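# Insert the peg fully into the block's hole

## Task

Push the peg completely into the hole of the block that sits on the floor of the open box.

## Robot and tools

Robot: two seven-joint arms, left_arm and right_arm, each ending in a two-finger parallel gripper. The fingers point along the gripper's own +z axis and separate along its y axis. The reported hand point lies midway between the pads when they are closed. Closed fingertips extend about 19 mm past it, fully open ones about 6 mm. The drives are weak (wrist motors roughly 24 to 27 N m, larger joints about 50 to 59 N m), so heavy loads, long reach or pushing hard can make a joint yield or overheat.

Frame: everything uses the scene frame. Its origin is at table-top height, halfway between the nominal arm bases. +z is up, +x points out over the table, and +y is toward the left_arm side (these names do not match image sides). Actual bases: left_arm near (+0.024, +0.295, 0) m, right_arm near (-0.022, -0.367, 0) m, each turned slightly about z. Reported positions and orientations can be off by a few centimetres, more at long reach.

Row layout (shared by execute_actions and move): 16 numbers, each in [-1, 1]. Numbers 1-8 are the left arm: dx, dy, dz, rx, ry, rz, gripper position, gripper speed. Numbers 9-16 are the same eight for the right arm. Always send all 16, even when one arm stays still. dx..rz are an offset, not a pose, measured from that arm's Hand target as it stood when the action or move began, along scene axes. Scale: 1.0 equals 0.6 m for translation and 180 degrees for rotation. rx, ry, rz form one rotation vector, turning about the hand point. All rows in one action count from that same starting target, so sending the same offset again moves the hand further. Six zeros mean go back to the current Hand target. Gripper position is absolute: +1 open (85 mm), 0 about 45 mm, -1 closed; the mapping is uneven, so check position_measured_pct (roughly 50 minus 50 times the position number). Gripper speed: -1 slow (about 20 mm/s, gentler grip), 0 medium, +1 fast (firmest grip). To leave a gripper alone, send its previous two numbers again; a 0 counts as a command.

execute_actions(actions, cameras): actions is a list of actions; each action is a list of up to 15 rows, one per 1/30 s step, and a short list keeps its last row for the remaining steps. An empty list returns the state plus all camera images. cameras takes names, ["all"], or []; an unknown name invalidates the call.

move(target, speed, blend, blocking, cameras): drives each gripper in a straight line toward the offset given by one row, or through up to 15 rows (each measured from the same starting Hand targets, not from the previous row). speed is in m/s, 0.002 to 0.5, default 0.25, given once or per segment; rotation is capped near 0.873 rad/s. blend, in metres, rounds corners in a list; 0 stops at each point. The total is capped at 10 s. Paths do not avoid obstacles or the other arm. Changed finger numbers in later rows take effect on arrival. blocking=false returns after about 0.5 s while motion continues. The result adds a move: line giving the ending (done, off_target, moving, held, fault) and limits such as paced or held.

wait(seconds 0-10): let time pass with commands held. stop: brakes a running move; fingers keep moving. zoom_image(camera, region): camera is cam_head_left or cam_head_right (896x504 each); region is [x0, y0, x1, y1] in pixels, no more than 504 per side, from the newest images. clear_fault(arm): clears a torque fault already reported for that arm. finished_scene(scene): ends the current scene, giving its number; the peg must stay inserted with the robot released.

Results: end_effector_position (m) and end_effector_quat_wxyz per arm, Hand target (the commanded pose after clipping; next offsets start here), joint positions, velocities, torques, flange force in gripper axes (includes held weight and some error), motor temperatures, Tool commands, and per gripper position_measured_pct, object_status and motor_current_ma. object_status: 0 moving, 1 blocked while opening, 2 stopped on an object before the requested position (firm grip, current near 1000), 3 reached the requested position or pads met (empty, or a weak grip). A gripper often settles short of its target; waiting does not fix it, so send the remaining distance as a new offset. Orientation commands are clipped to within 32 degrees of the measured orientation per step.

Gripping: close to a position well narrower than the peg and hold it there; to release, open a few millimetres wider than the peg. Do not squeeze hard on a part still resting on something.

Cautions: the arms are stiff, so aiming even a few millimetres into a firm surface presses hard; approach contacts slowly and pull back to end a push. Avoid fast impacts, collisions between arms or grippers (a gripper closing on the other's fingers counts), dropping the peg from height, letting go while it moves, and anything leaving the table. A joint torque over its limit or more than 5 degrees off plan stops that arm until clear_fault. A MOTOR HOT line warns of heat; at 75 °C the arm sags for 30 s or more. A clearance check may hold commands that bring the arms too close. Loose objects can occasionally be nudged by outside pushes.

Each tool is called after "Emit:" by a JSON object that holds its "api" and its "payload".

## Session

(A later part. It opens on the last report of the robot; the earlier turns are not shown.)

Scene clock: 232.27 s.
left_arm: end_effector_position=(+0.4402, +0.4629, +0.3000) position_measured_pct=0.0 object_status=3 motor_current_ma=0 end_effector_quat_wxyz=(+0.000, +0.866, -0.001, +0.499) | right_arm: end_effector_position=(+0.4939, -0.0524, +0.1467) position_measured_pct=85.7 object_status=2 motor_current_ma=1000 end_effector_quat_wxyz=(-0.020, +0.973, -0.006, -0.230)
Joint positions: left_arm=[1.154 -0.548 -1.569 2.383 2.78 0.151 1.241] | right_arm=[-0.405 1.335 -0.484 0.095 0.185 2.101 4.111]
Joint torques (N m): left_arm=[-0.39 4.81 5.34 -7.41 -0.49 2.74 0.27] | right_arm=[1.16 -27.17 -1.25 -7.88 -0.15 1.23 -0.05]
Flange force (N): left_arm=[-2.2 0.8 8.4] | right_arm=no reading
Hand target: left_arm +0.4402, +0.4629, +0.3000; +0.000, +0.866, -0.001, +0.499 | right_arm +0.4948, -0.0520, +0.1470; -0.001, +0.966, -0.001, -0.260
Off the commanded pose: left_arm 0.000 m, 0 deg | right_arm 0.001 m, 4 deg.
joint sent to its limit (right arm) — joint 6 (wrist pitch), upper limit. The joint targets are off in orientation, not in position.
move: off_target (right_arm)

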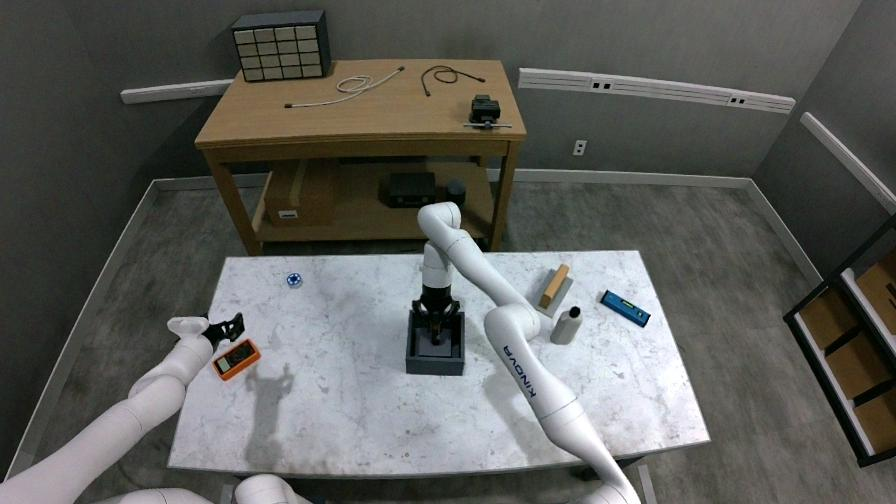

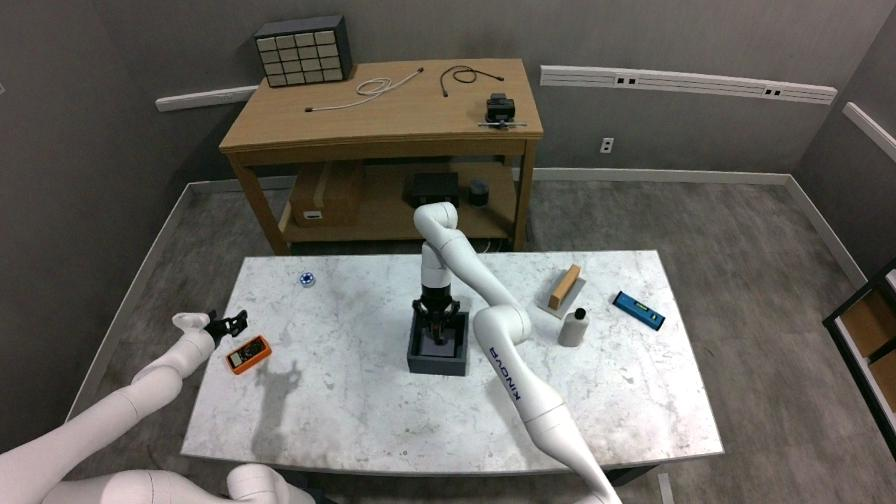

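Emit:
{"api": "move", "payload": {"target": [0,0,0,0,0,0,1,1,0,-0.007,-0.04,0,0,0,-1,-0.5], "cameras": ["all"], "speed": 0.05}}

Emit:
{"api": "zoom_image", "payload": {"camera": "cam_head_right", "region": [400, 300, 470, 380]}}

Emit:
{"api": "zoom_image", "payload": {"camera": "cam_head_left", "region": [400, 300, 470, 380]}}

Scene clock: 248.10 s.
left_arm: end_effector_position=(+0.4402, +0.4629, +0.3000) position_measured_pct=0.0 object_status=3 motor_current_ma=0 end_effector_quat_wxyz=(+0.000, +0.866, -0.001, +0.499) | right_arm: end_effector_position=(+0.4939, -0.0566, +0.1228) position_measured_pct=85.7 object_status=2 motor_current_ma=1000 end_effector_quat_wxyz=(-0.014, +0.971, -0.004, -0.239)
Joint positions: left_arm=[1.154 -0.548 -1.569 2.383 2.78 0.151 1.241] | right_arm=[-0.407 1.379 -0.443 0.075 0.157 2.101 4.131]
Joint torques (N m): left_arm=[-0.35 4.78 5.35 -7.35 -0.49 2.7 0.26] | right_arm=[-1.09 -17.25 -1.23 -4.23 0.05 -0.11 -0.01]
Flange force (N): left_arm=[-2.2 0.9 8.4] | right_arm=no reading
Hand target: left_arm +0.4402, +0.4629, +0.3000; +0.000, +0.866, -0.001, +0.499 | right_arm +0.4948, -0.0562, +0.1230; -0.001, +0.966, -0.001, -0.260
Off the commanded pose: left_arm 0.000 m, 0 deg | right_arm 0.001 m, 3 deg.
joint sent to its limit (right arm) — joint 6 (wrist pitch), upper limit. The joint targets are off in orientation, not in position.
move: off_target (right_arm)

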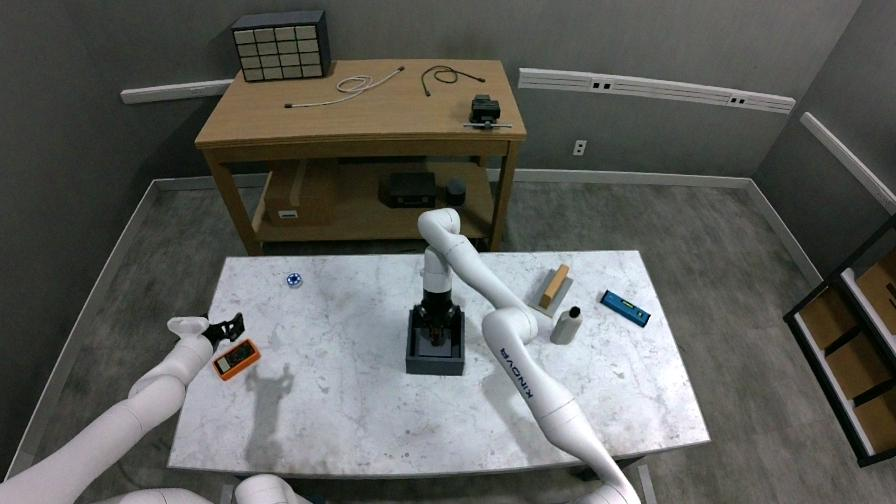

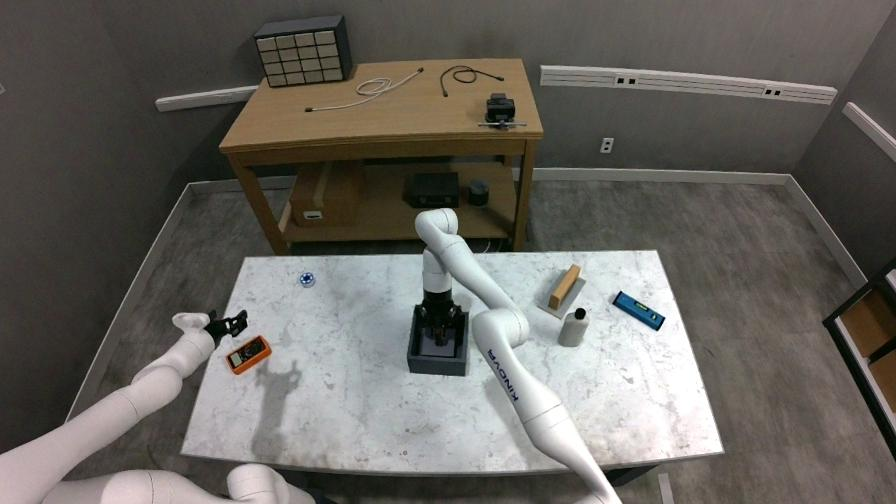

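Scaled by 6.300.

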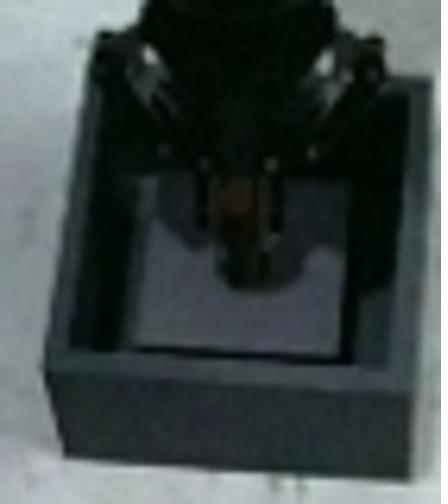

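Scaled by 6.300.

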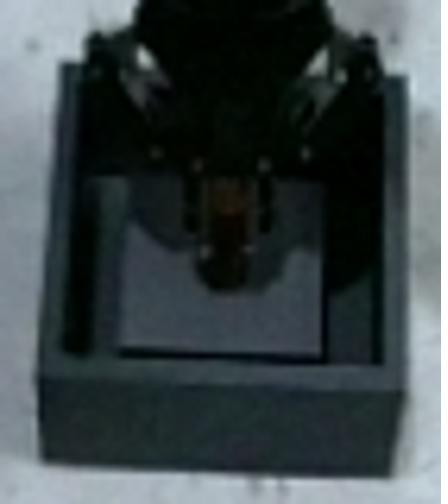

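Emit:
{"api": "move", "payload": {"target": [[0,0,0,0,0,0,1,1,0,0,0.005,0,0,0,-1,-0.5],[0,0,0,0,0,0,1,1,0.006,0,0.003,0,0,0,-1,-0.5],[0,0,0,0,0,0,1,1,0.006,0,-0.006,0,0,0,-1,-0.5]], "cameras": ["all"], "speed": 0.03}}

Emit:
{"api": "zoom_image", "payload": {"camera": "cam_head_right", "region": [415, 320, 455, 360]}}

Emit:
{"api": "zoom_image", "payload": {"camera": "cam_head_left", "region": [415, 320, 455, 360]}}

Scene clock: 264.80 s.
left_arm: end_effector_position=(+0.4402, +0.4629, +0.3000) position_measured_pct=0.0 object_status=3 motor_current_ma=0 end_effector_quat_wxyz=(+0.000, +0.866, -0.001, +0.499) | right_arm: end_effector_position=(+0.4975, -0.0566, +0.1192) position_measured_pct=85.7 object_status=2 motor_current_ma=1000 end_effector_quat_wxyz=(-0.016, +0.972, -0.005, -0.235)
Joint positions: left_arm=[1.154 -0.548 -1.569 2.383 2.78 0.151 1.241] | right_arm=[-0.411 1.393 -0.348 0.051 0.068 2.101 4.141]
Joint torques (N m): left_arm=[-0.4 4.79 5.34 -7.38 -0.5 2.69 0.25] | right_arm=[-2.99 -4.11 -0.61 -0.44 1.01 -2.88 0.02]
Flange force (N): left_arm=[-2.3 1.0 8.7] | right_arm=no reading
Hand target: left_arm +0.4402, +0.4629, +0.3000; +0.000, +0.866, -0.001, +0.499 | right_arm +0.4984, -0.0562, +0.1194; -0.001, +0.966, -0.001, -0.260
Off the commanded pose: left_arm 0.000 m, 0 deg | right_arm 0.001 m, 3 deg.
joint sent to its limit (right arm) — joint 6 (wrist pitch), upper limit. The joint targets are off in orientation, not in position.
move: off_target (right_arm)

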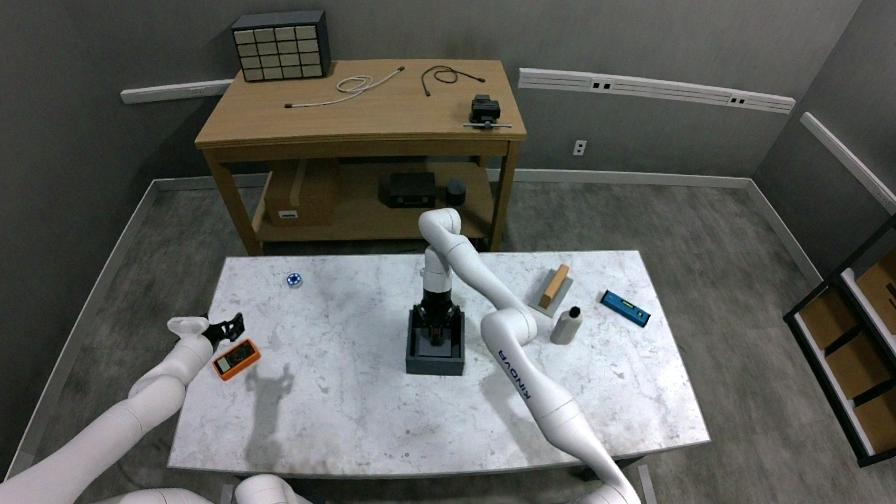

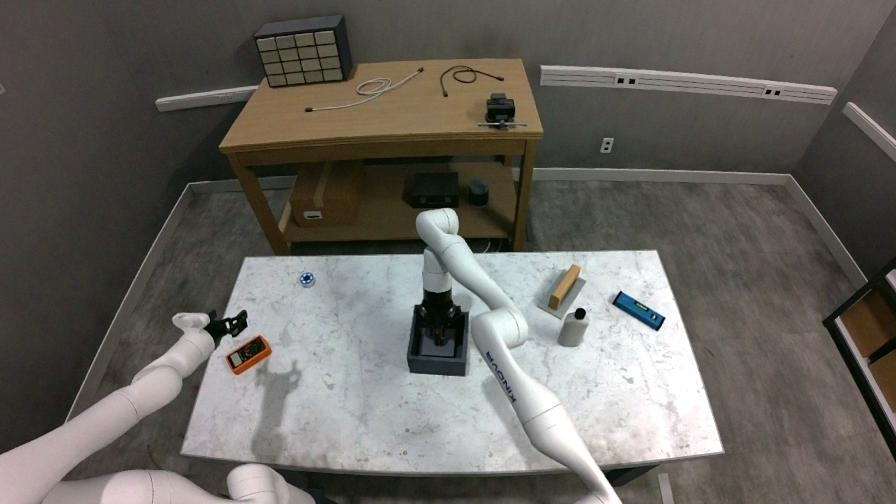

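Scaled by 12.600.

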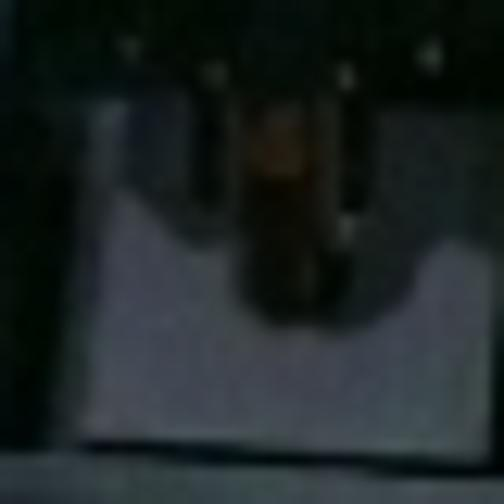

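Scaled by 12.600.

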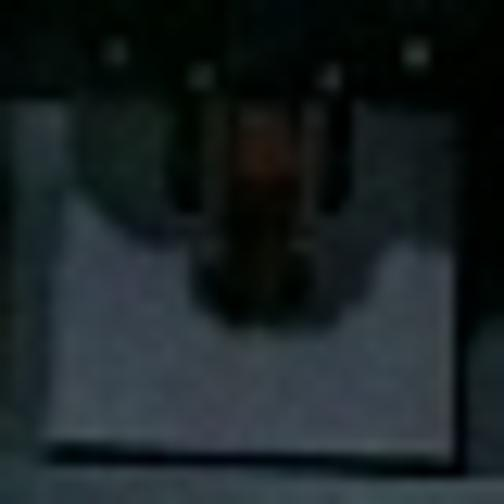

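Emit:
{"api": "move", "payload": {"target": [0,0,0,0,0,0,1,1,0,0,0.025,0,0,0,-1,-0.5], "cameras": ["all"], "speed": 0.05}}

Emit:
{"api": "zoom_image", "payload": {"camera": "cam_head_right", "region": [415, 320, 455, 360]}}

Emit:
{"api": "zoom_image", "payload": {"camera": "cam_head_left", "region": [415, 320, 455, 360]}}

Scene clock: 290.67 s.
left_arm: end_effector_position=(+0.4402, +0.4629, +0.3000) position_measured_pct=0.0 object_status=3 motor_current_ma=0 end_effector_quat_wxyz=(+0.000, +0.866, -0.001, +0.499) | right_arm: end_effector_position=(+0.4975, -0.0566, +0.1341) position_measured_pct=85.7 object_status=2 motor_current_ma=1000 end_effector_quat_wxyz=(-0.018, +0.973, -0.005, -0.231)
Joint positions: left_arm=[1.154 -0.548 -1.569 2.383 2.78 0.151 1.241] | right_arm=[-0.409 1.363 -0.326 0.07 0.042 2.101 4.135]
Joint torques (N m): left_arm=[-0.36 4.83 5.39 -7.36 -0.48 2.74 0.23] | right_arm=[1.16 -27.26 -1.19 -8.26 0.11 1.25 -0.03]
Flange force (N): left_arm=[-2.2 0.7 8.5] | right_arm=no reading
Hand target: left_arm +0.4402, +0.4629, +0.3000; +0.000, +0.866, -0.001, +0.499 | right_arm +0.4984, -0.0562, +0.1344; -0.001, +0.966, -0.001, -0.260
Off the commanded pose: left_arm 0.000 m, 0 deg | right_arm 0.001 m, 4 deg.
joint sent to its limit (right arm) — joint 6 (wrist pitch), upper limit. The joint targets are off in orientation, not in position.
move: off_target (right_arm)

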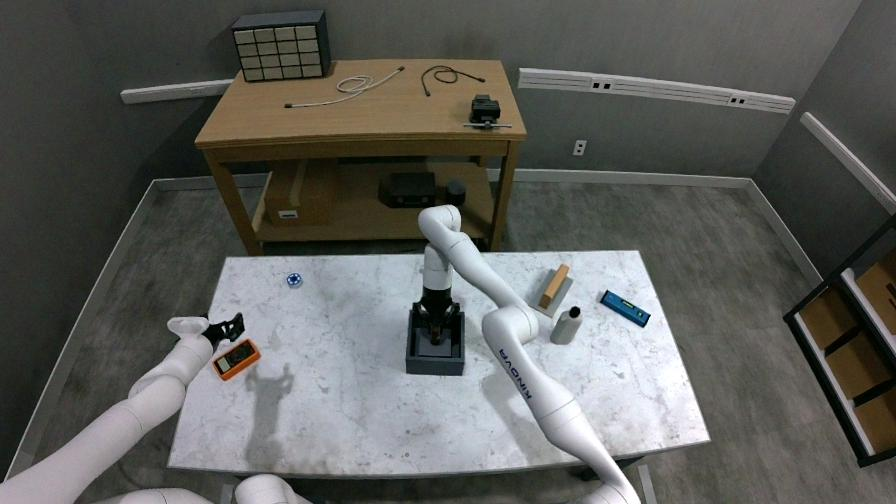

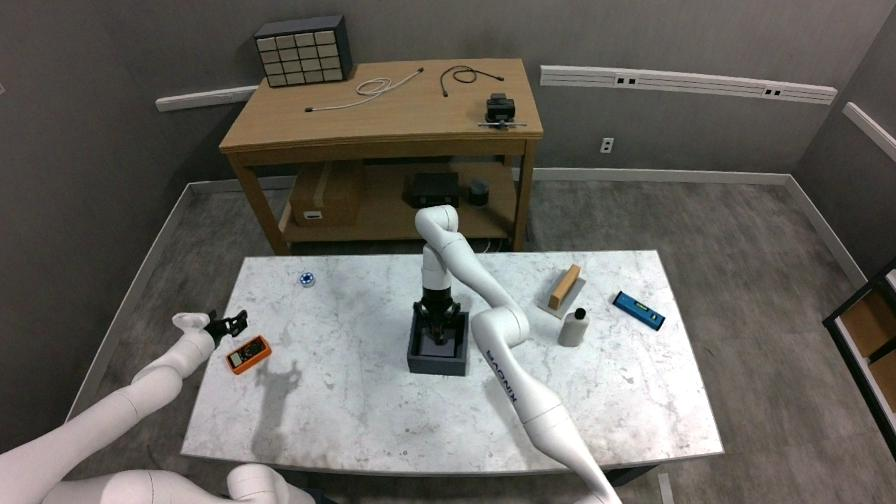

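Scaled by 12.600.

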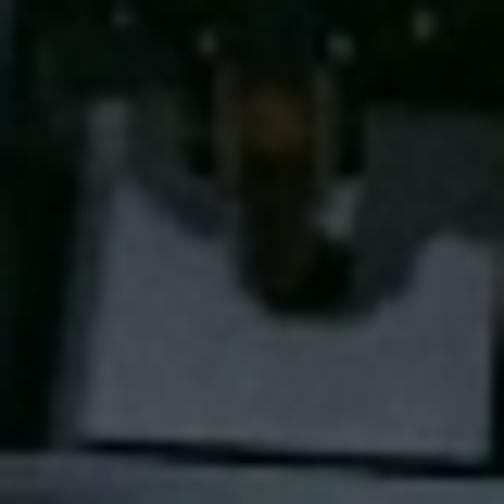

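Scaled by 12.600.

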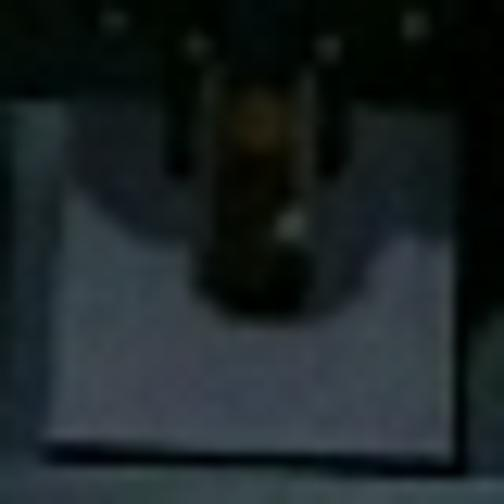

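Emit:
{"api": "move", "payload": {"target": [[0,0,0,0,0,0,1,1,0.0085,-0.0015,0,0,0,0,-1,-0.5],[0,0,0,0,0,0,1,1,0.0085,-0.0015,-0.03,0,0,0,-1,-0.5]], "speed": 0.03}}

Scene clock: 302.17 s.
left_arm: end_effector_position=(+0.4402, +0.4629, +0.3000) position_measured_pct=0.0 object_status=3 motor_current_ma=0 end_effector_quat_wxyz=(+0.000, +0.866, -0.001, +0.499) | right_arm: end_effector_position=(+0.5025, -0.0575, +0.1162) position_measured_pct=85.7 object_status=2 motor_current_ma=1000 end_effector_quat_wxyz=(-0.019, +0.973, -0.005, -0.230)
Joint positions: left_arm=[1.154 -0.548 -1.569 2.383 2.78 0.151 1.241] | right_arm=[-0.411 1.402 -0.271 0.035 -0.003 2.094 4.15]
Joint velocities: left_arm=[within noise] | right_arm=[-0.001 0.001 0.005 0 -0.004 0 0]
Joint torques (N m): left_arm=[-0.35 4.84 5.33 -7.4 -0.49 2.7 0.26] | right_arm=[1.37 -27.23 -1.13 -8.93 -0.02 0.51 -0.07]
Flange force (N): left_arm=[-2.3 0.9 8.2] | right_arm=no reading
Hand target: left_arm +0.4402, +0.4629, +0.3000; +0.000, +0.866, -0.001, +0.499 | right_arm +0.5035, -0.0571, +0.1164; -0.001, +0.966, -0.001, -0.260
Off the commanded pose: left_arm 0.000 m, 0 deg | right_arm 0.001 m, 4 deg.
elbow stopped short (right arm): the move would have taken joint 4 (elbow) straighter than the controller allows.
move: off_target (right_arm)

Emit:
{"api": "move", "payload": {"target": [[0,0,0,0,0,0,1,1,0,0,-0.01,0,-0.02,0,-1,-0.5],[0,0,0,0,0,0,1,1,0,0,-0.03,0,-0.017,0,-1,-0.5]], "cameras": ["all"], "speed": 0.03}}

Emit:
{"api": "zoom_image", "payload": {"camera": "cam_head_right", "region": [400, 300, 470, 380]}}

Scene clock: 307.80 s.
left_arm: end_effector_position=(+0.4402, +0.4629, +0.3000) position_measured_pct=0.0 object_status=3 motor_current_ma=0 end_effector_quat_wxyz=(+0.000, +0.866, -0.001, +0.499) | right_arm: end_effector_position=(+0.5028, -0.0574, +0.0983) position_measured_pct=85.7 object_status=2 motor_current_ma=1000 end_effector_quat_wxyz=(-0.005, +0.974, -0.002, -0.227)
Joint positions: left_arm=[1.154 -0.548 -1.569 2.383 2.78 0.151 1.241] | right_arm=[-0.422 1.425 -0.25 0.035 0.005 2.078 4.161]
Joint torques (N m): left_arm=[-0.37 4.78 5.38 -7.38 -0.47 2.69 0.23] | right_arm=[1.62 -27.54 -0.46 -9.02 0.23 0.56 -0.01]
Flange force (N): left_arm=[-2.4 0.9 8.8] | right_arm=no reading
Hand target: left_arm +0.4402, +0.4629, +0.3000; +0.000, +0.866, -0.001, +0.499 | right_arm +0.5035, -0.0571, +0.0984; -0.001, +0.972, -0.001, -0.234
Off the commanded pose: left_arm 0.000 m, 0 deg | right_arm 0.001 m, 1 deg.
elbow stopped short (right arm): the move would have taken joint 4 (elbow) straighter than the controller allows.
move: done

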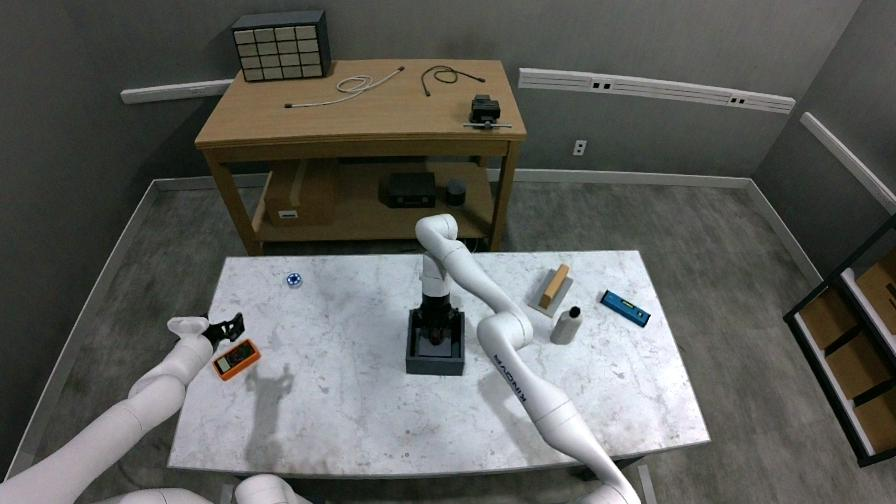

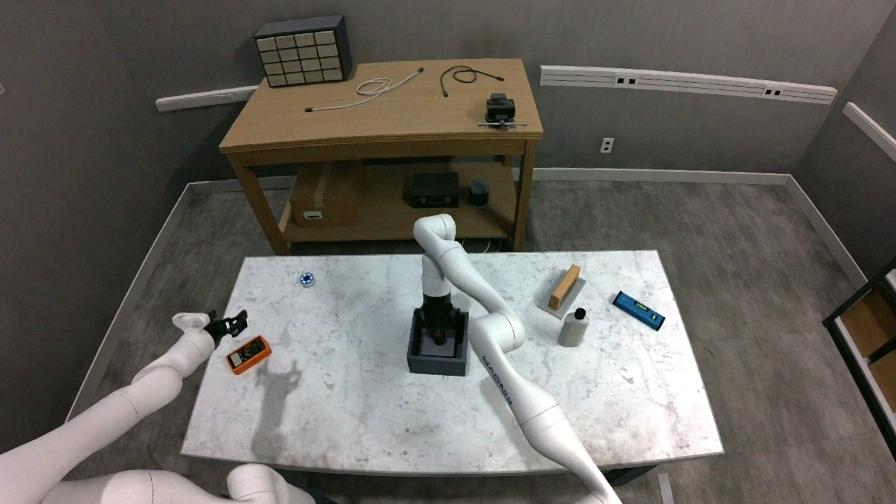

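Scaled by 6.300.

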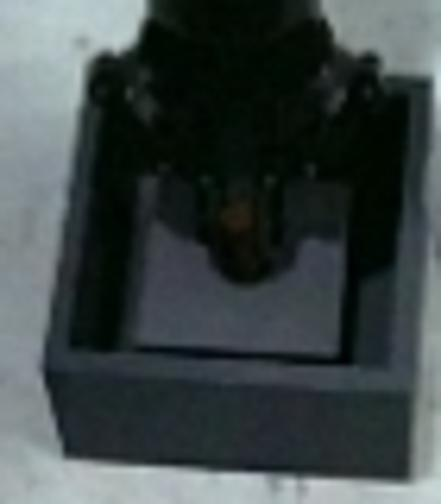

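Emit:
{"api": "move", "payload": {"target": [[0,0,0,0,0,0,1,1,0,0,-0.005,0,0,0,-1,-0.5],[0,0,0,0,0,0,1,1,0,0,-0.0049,0,0,0,-0.5,0]], "speed": 0.03}}

Emit:
{"api": "move", "payload": {"target": [0,0,0,0,0,0,1,1,0,0,0.15,0,0.1,0,-0.5,0], "cameras": ["all"]}}

Emit:
{"api": "zoom_image", "payload": {"camera": "cam_head_right", "region": [400, 300, 470, 380]}}

Emit:
{"api": "zoom_image", "payload": {"camera": "cam_head_left", "region": [400, 300, 470, 380]}}

Scene clock: 317.10 s.
left_arm: end_effector_position=(+0.4402, +0.4629, +0.3000) position_measured_pct=0.0 object_status=3 motor_current_ma=0 end_effector_quat_wxyz=(+0.000, +0.866, -0.001, +0.499) | right_arm: end_effector_position=(+0.5028, -0.0574, +0.0953) position_measured_pct=74.9 object_status=0 motor_current_ma=0 end_effector_quat_wxyz=(-0.005, +0.974, -0.002, -0.227)
Joint positions: left_arm=[1.154 -0.548 -1.569 2.383 2.78 0.151 1.241] | right_arm=[-0.423 1.43 -0.241 0.035 -0.003 2.075 4.162]
Joint velocities: left_arm=[within noise] | right_arm=[0 0.001 0.006 0 -0.006 0.001 0]
Joint torques (N m): left_arm=[-0.36 4.84 5.35 -7.39 -0.52 2.7 0.25] | right_arm=[1.18 -27.44 -0.97 -8.45 -0.13 1.29 -0.04]
Flange force (N): left_arm=[-2.3 0.9 8.4] | right_arm=no reading
Hand target: left_arm +0.4402, +0.4629, +0.3000; +0.000, +0.866, -0.001, +0.499 | right_arm +0.5035, -0.0571, +0.0954; -0.001, +0.972, -0.001, -0.234
Off the commanded pose: left_arm 0.000 m, 0 deg | right_arm 0.001 m, 1 deg.
elbow stopped short (right arm): the move would have taken joint 4 (elbow) straighter than the controller allows.
move: done

Scene clock: 318.50 s.
left_arm: end_effector_position=(+0.4402, +0.4629, +0.3000) position_measured_pct=0.0 object_status=3 motor_current_ma=0 end_effector_quat_wxyz=(+0.000, +0.866, -0.001, +0.499) | right_arm: end_effector_position=(+0.5025, -0.0574, +0.1853) position_measured_pct=74.9 object_status=3 motor_current_ma=0 end_effector_quat_wxyz=(-0.093, +0.964, -0.039, -0.248)
Joint positions: left_arm=[1.154 -0.548 -1.569 2.383 2.78 0.151 1.241] | right_arm=[-0.335 1.295 -0.31 0.096 -0.137 2.101 4.068]
Joint torques (N m): left_arm=[-0.36 4.77 5.38 -7.33 -0.53 2.71 0.25] | right_arm=[1.18 -26.92 -1.56 -8.39 -0.55 1.07 -0.01]
Flange force (N): left_arm=[-2.1 0.9 8.7] | right_arm=no reading
Hand target: left_arm +0.4402, +0.4629, +0.3000; +0.000, +0.866, -0.001, +0.499 | right_arm +0.5035, -0.0571, +0.1854; -0.001, +0.924, -0.001, -0.383
Off the commanded pose: left_arm 0.000 m, 0 deg | right_arm 0.001 m, 20 deg.
elbow stopped short (right arm): the move would have taken joint 4 (elbow) straighter than the controller allows.
joint sent to its limit (right arm) — joint 6 (wrist pitch), upper limit. The joint targets are off in orientation, not in position.
move: off_target (right_arm)

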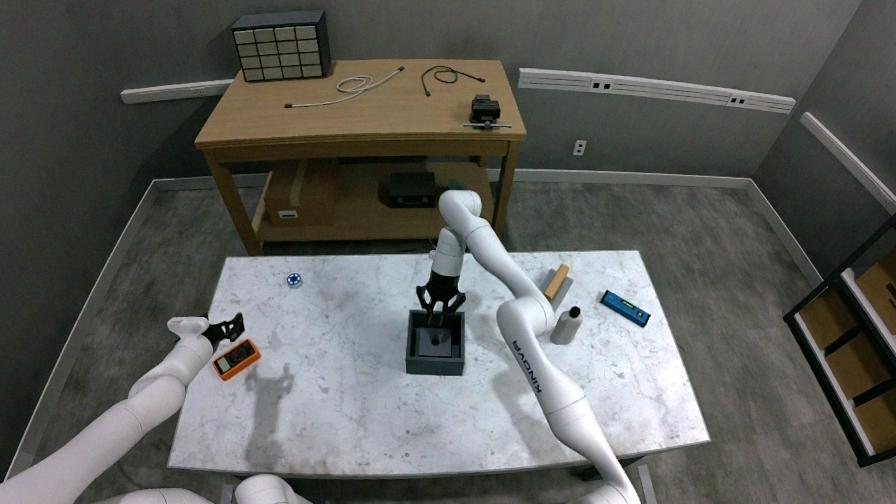

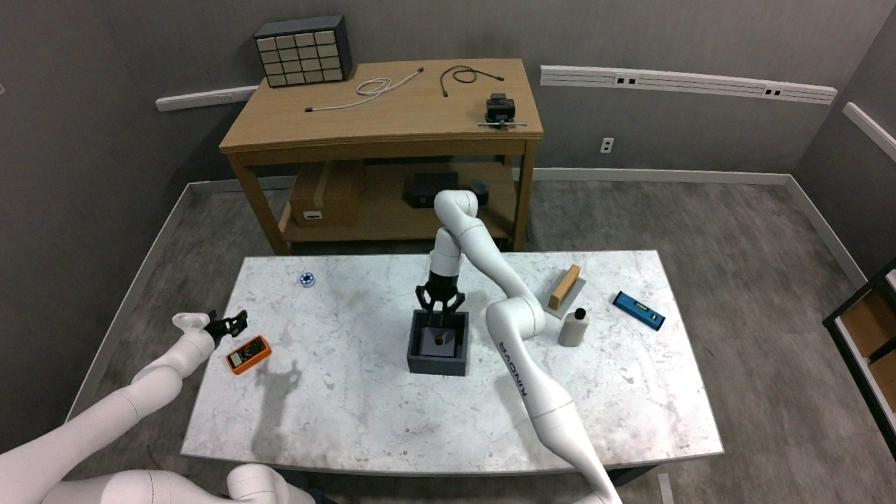

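Scaled by 6.300.

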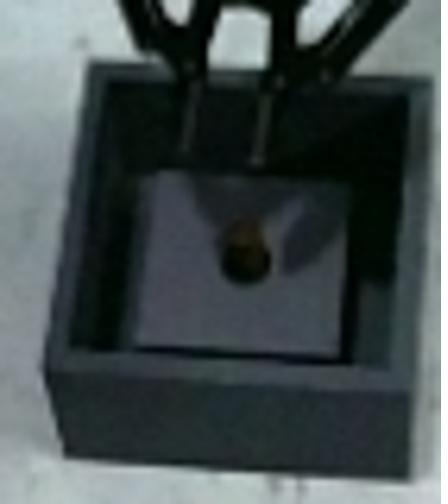

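Scaled by 6.300.

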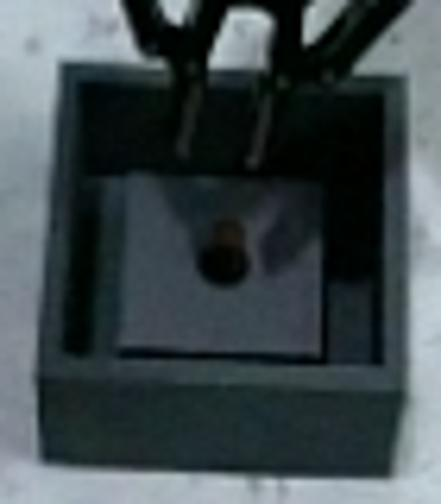

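Emit:
{"api": "move", "payload": {"target": [[0,0,0,0,0,0,1,1,-0.031,0,0,0,-0.25,0,-1,0],[0,0,0,0,0,0,1,1,-0.031,0,-0.1,0,-0.25,0,-1,0]], "cameras": ["all"], "speed": [0.25,0.06]}}

Emit:
{"api": "zoom_image", "payload": {"camera": "cam_head_right", "region": [400, 300, 470, 380]}}

Emit:
{"api": "zoom_image", "payload": {"camera": "cam_head_left", "region": [400, 300, 470, 380]}}

Scene clock: 331.30 s.
left_arm: end_effector_position=(+0.4402, +0.4629, +0.3000) position_measured_pct=0.0 object_status=3 motor_current_ma=0 end_effector_quat_wxyz=(+0.000, +0.866, -0.001, +0.499) | right_arm: end_effector_position=(+0.4849, -0.0571, +0.1255) position_measured_pct=98.7 object_status=3 motor_current_ma=1000 end_effector_quat_wxyz=(-0.001, +1.000, +0.000, -0.001)
Joint positions: left_arm=[1.154 -0.548 -1.569 2.383 2.78 0.151 1.241] | right_arm=[-0.463 0.83 -0.176 1.181 0.139 1.142 4.03]
Joint torques (N m): left_arm=[-0.35 4.84 5.36 -7.33 -0.5 2.68 0.24] | right_arm=[1.17 -22.62 -1.44 -8.94 0.63 0.22 -0.02]
Flange force (N): left_arm=[-2.2 0.8 8.5] | right_arm=[-5.5 1.0 0.6]
Hand target: left_arm +0.4402, +0.4629, +0.3000; +0.000, +0.866, -0.001, +0.499 | right_arm +0.4849, -0.0570, +0.1254; -0.001, +1.000, +0.000, -0.001
Off the commanded pose: left_arm 0.000 m, 0 deg | right_arm 0.000 m, 0 deg.
move: done

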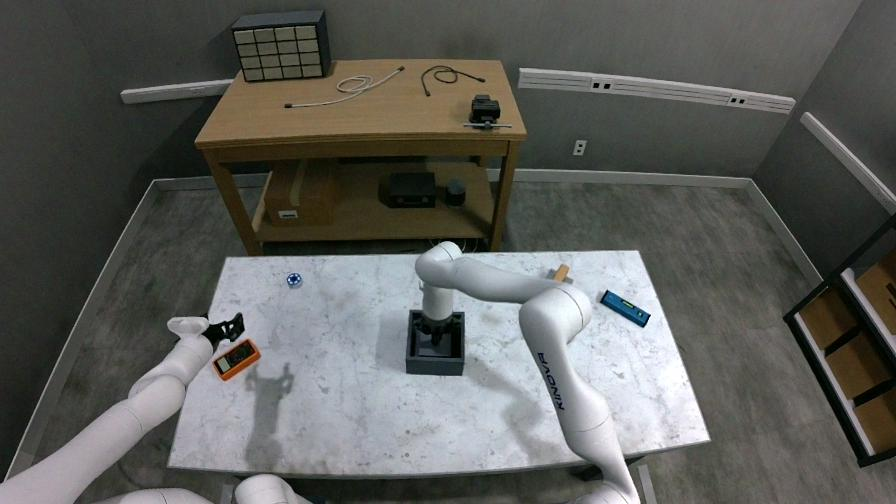

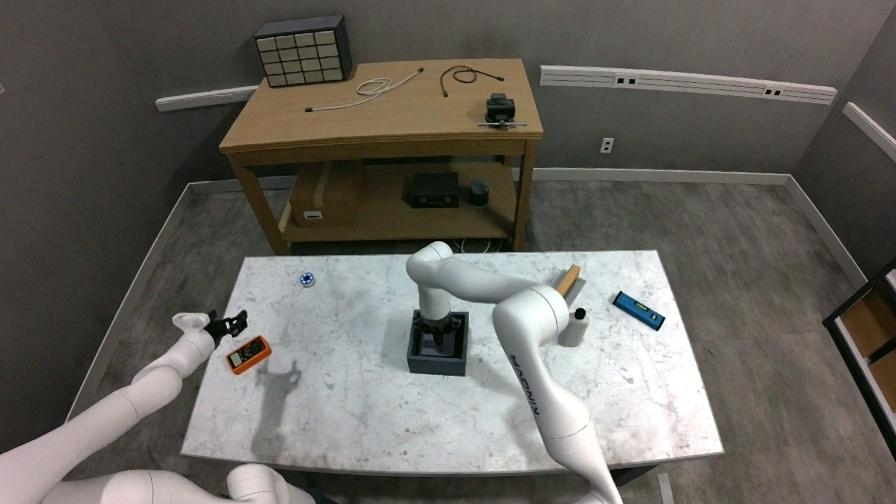

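Scaled by 6.300.

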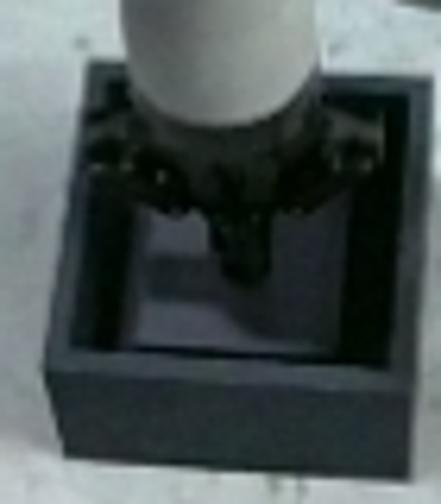

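Scaled by 6.300.

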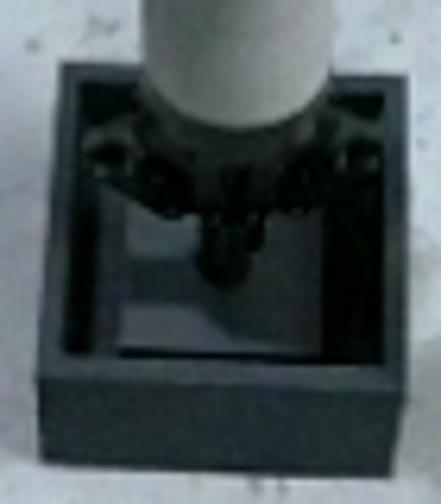

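Emit:
{"api": "move", "payload": {"target": [0,0,0,0,0,0,1,1,0,0,-0.0333,0,0,0,-1,0], "speed": 0.04}}

Scene clock: 335.90 s.
left_arm: end_effector_position=(+0.4402, +0.4629, +0.3000) position_measured_pct=0.0 object_status=3 motor_current_ma=0 end_effector_quat_wxyz=(+0.000, +0.866, -0.001, +0.499) | right_arm: end_effector_position=(+0.4849, -0.0571, +0.1055) position_measured_pct=98.7 object_status=3 motor_current_ma=1000 end_effector_quat_wxyz=(-0.001, +1.000, +0.000, -0.001)
Joint positions: left_arm=[1.154 -0.548 -1.569 2.383 2.78 0.151 1.241] | right_arm=[-0.463 0.852 -0.174 1.204 0.144 1.097 4.027]
Joint torques (N m): left_arm=[-0.38 4.78 5.36 -7.34 -0.5 2.68 0.24] | right_arm=[0.72 1.34 -0.67 -0.31 0.66 -2.22 0]
Flange force (N): left_arm=[-2.3 1.0 8.8] | right_arm=[-11.4 5.3 -42.6]
Hand target: left_arm +0.4402, +0.4629, +0.3000; +0.000, +0.866, -0.001, +0.499 | right_arm +0.4849, -0.0571, +0.1054; -0.001, +1.000, +0.000, -0.001
Off the commanded pose: left_arm 0.000 m, 0 deg | right_arm 0.000 m, 0 deg.
move: done

Emit:
{"api": "move", "payload": {"target": [0,0,0,0,0,0,1,1,-0.1,0,0.2,0,0,0,-1,0], "cameras": ["all"]}}

Emit:
{"api": "zoom_image", "payload": {"camera": "cam_head_right", "region": [400, 300, 470, 380]}}

Emit:
{"api": "zoom_image", "payload": {"camera": "cam_head_left", "region": [400, 300, 470, 380]}}

Scene clock: 340.77 s.
left_arm: end_effector_position=(+0.4402, +0.4629, +0.3000) position_measured_pct=0.0 object_status=3 motor_current_ma=0 end_effector_quat_wxyz=(+0.000, +0.866, -0.001, +0.499) | right_arm: end_effector_position=(+0.4249, -0.0571, +0.2254) position_measured_pct=98.7 object_status=3 motor_current_ma=1000 end_effector_quat_wxyz=(-0.001, +1.000, +0.000, -0.001)
Joint positions: left_arm=[1.154 -0.548 -1.569 2.383 2.78 0.151 1.241] | right_arm=[-0.503 0.621 -0.195 1.248 0.115 1.283 3.975]
Joint torques (N m): left_arm=[-0.33 4.81 5.33 -7.37 -0.5 2.69 0.26] | right_arm=[1.2 -19.88 -1.41 -9.44 0.66 0.31 -0.05]
Flange force (N): left_arm=[-2.2 0.9 8.2] | right_arm=[-5.2 1.3 1.7]
Hand target: left_arm +0.4402, +0.4629, +0.3000; +0.000, +0.866, -0.001, +0.499 | right_arm +0.4249, -0.0571, +0.2255; -0.001, +1.000, +0.000, -0.001
Off the commanded pose: left_arm 0.000 m, 0 deg | right_arm 0.000 m, 0 deg.
move: done

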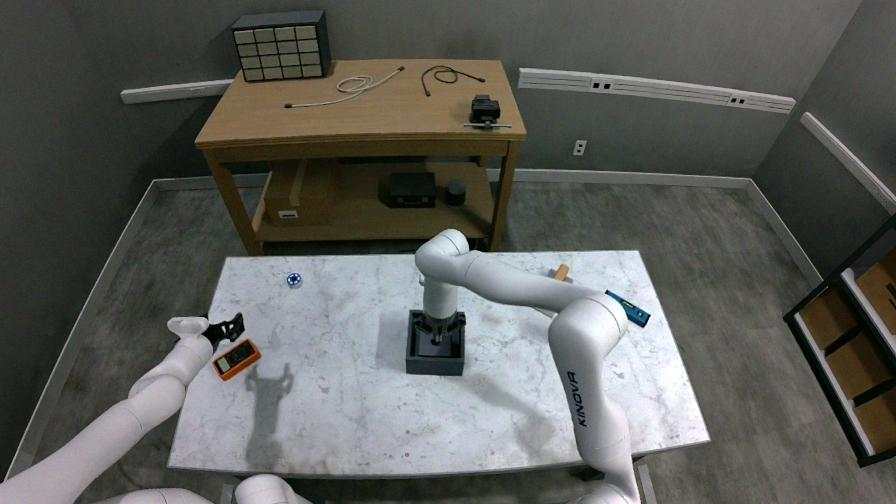

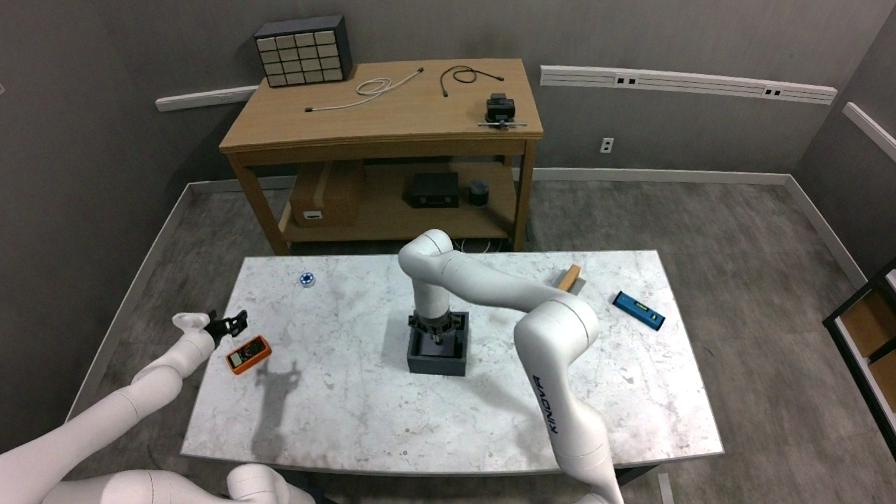

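Scaled by 6.300.

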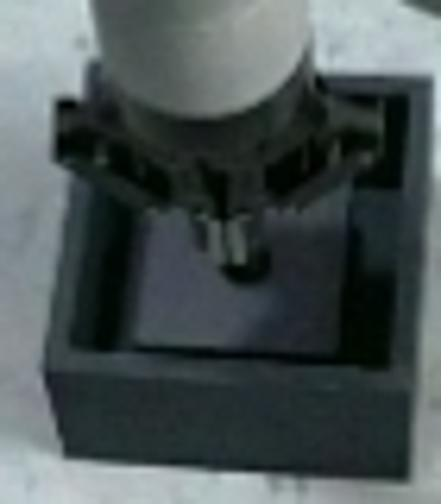

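Scaled by 6.300.

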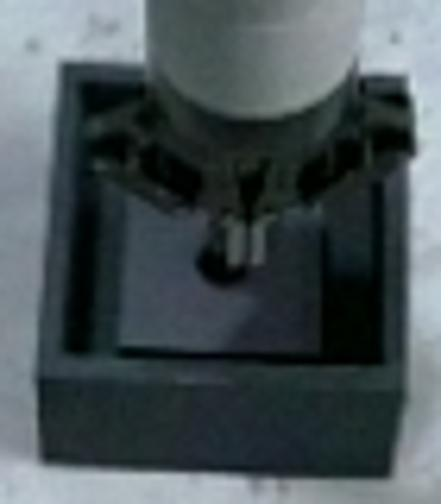

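Emit:
{"api": "move", "payload": {"target": [0,0,0,0,0,0,1,1,-0.1,-0.3,0.05,0,0,0,-1,0], "cameras": ["all"]}}

Emit:
{"api": "zoom_image", "payload": {"camera": "cam_head_right", "region": [415, 320, 455, 360]}}

Emit:
{"api": "zoom_image", "payload": {"camera": "cam_head_left", "region": [415, 320, 455, 360]}}

Scene clock: 347.03 s.
left_arm: end_effector_position=(+0.4402, +0.4629, +0.3000) position_measured_pct=0.0 object_status=3 motor_current_ma=0 end_effector_quat_wxyz=(+0.000, +0.866, -0.001, +0.499) | right_arm: end_effector_position=(+0.3649, -0.2370, +0.2554) position_measured_pct=98.7 object_status=3 motor_current_ma=1000 end_effector_quat_wxyz=(-0.001, +1.000, +0.000, -0.001)
Joint positions: left_arm=[1.154 -0.548 -1.569 2.383 2.78 0.151 1.241] | right_arm=[-0.214 0.288 -0.169 1.682 0.048 1.176 4.276]
Joint torques (N m): left_arm=[-0.35 4.77 5.39 -7.35 -0.53 2.7 0.27] | right_arm=[1.16 -13.55 -1 -9.15 0.68 0.24 -0.12]
Flange force (N): left_arm=[-2.3 0.9 8.7] | right_arm=[-4.0 -0.1 1.7]
Hand target: left_arm +0.4402, +0.4629, +0.3000; +0.000, +0.866, -0.001, +0.499 | right_arm +0.3649, -0.2371, +0.2554; -0.001, +1.000, +0.000, -0.001
Off the commanded pose: left_arm 0.000 m, 0 deg | right_arm 0.000 m, 0 deg.
move: done

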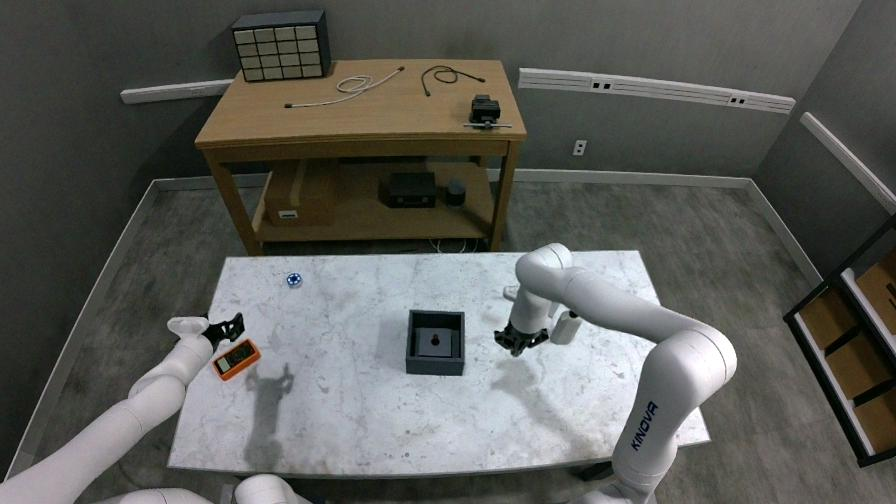

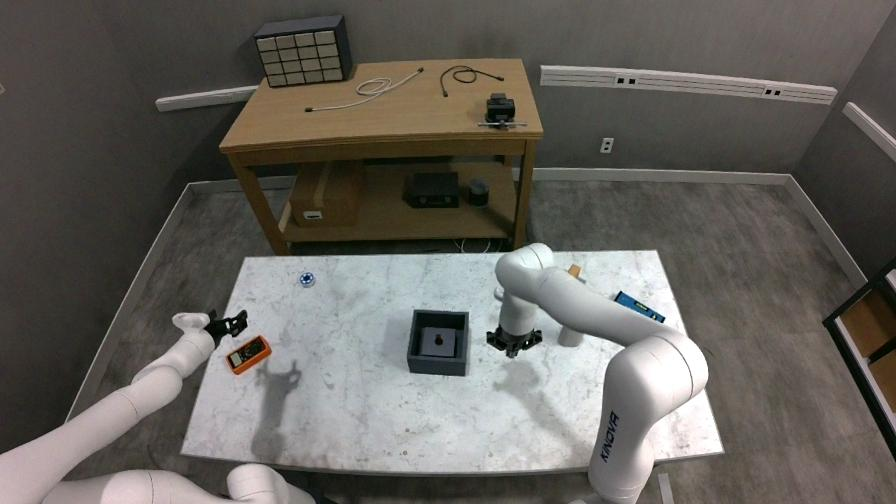

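Scaled by 12.600.

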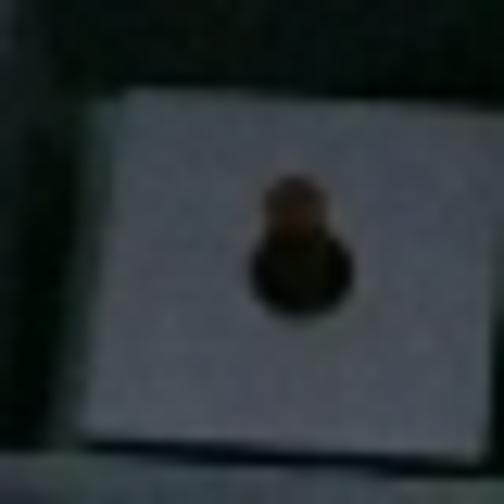

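Scaled by 12.600.

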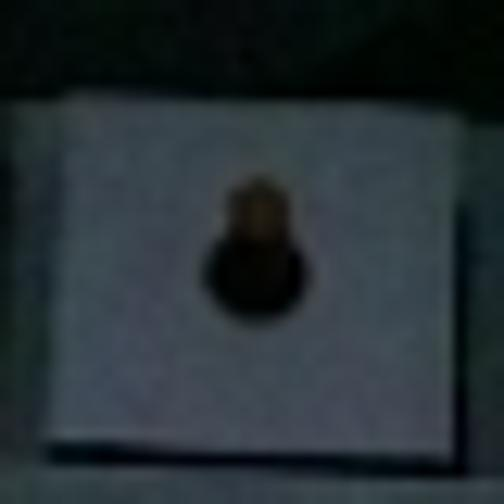

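Emit:
{"api": "finished_scene", "payload": {"scene": 1}}

The scene is finished: the task was done.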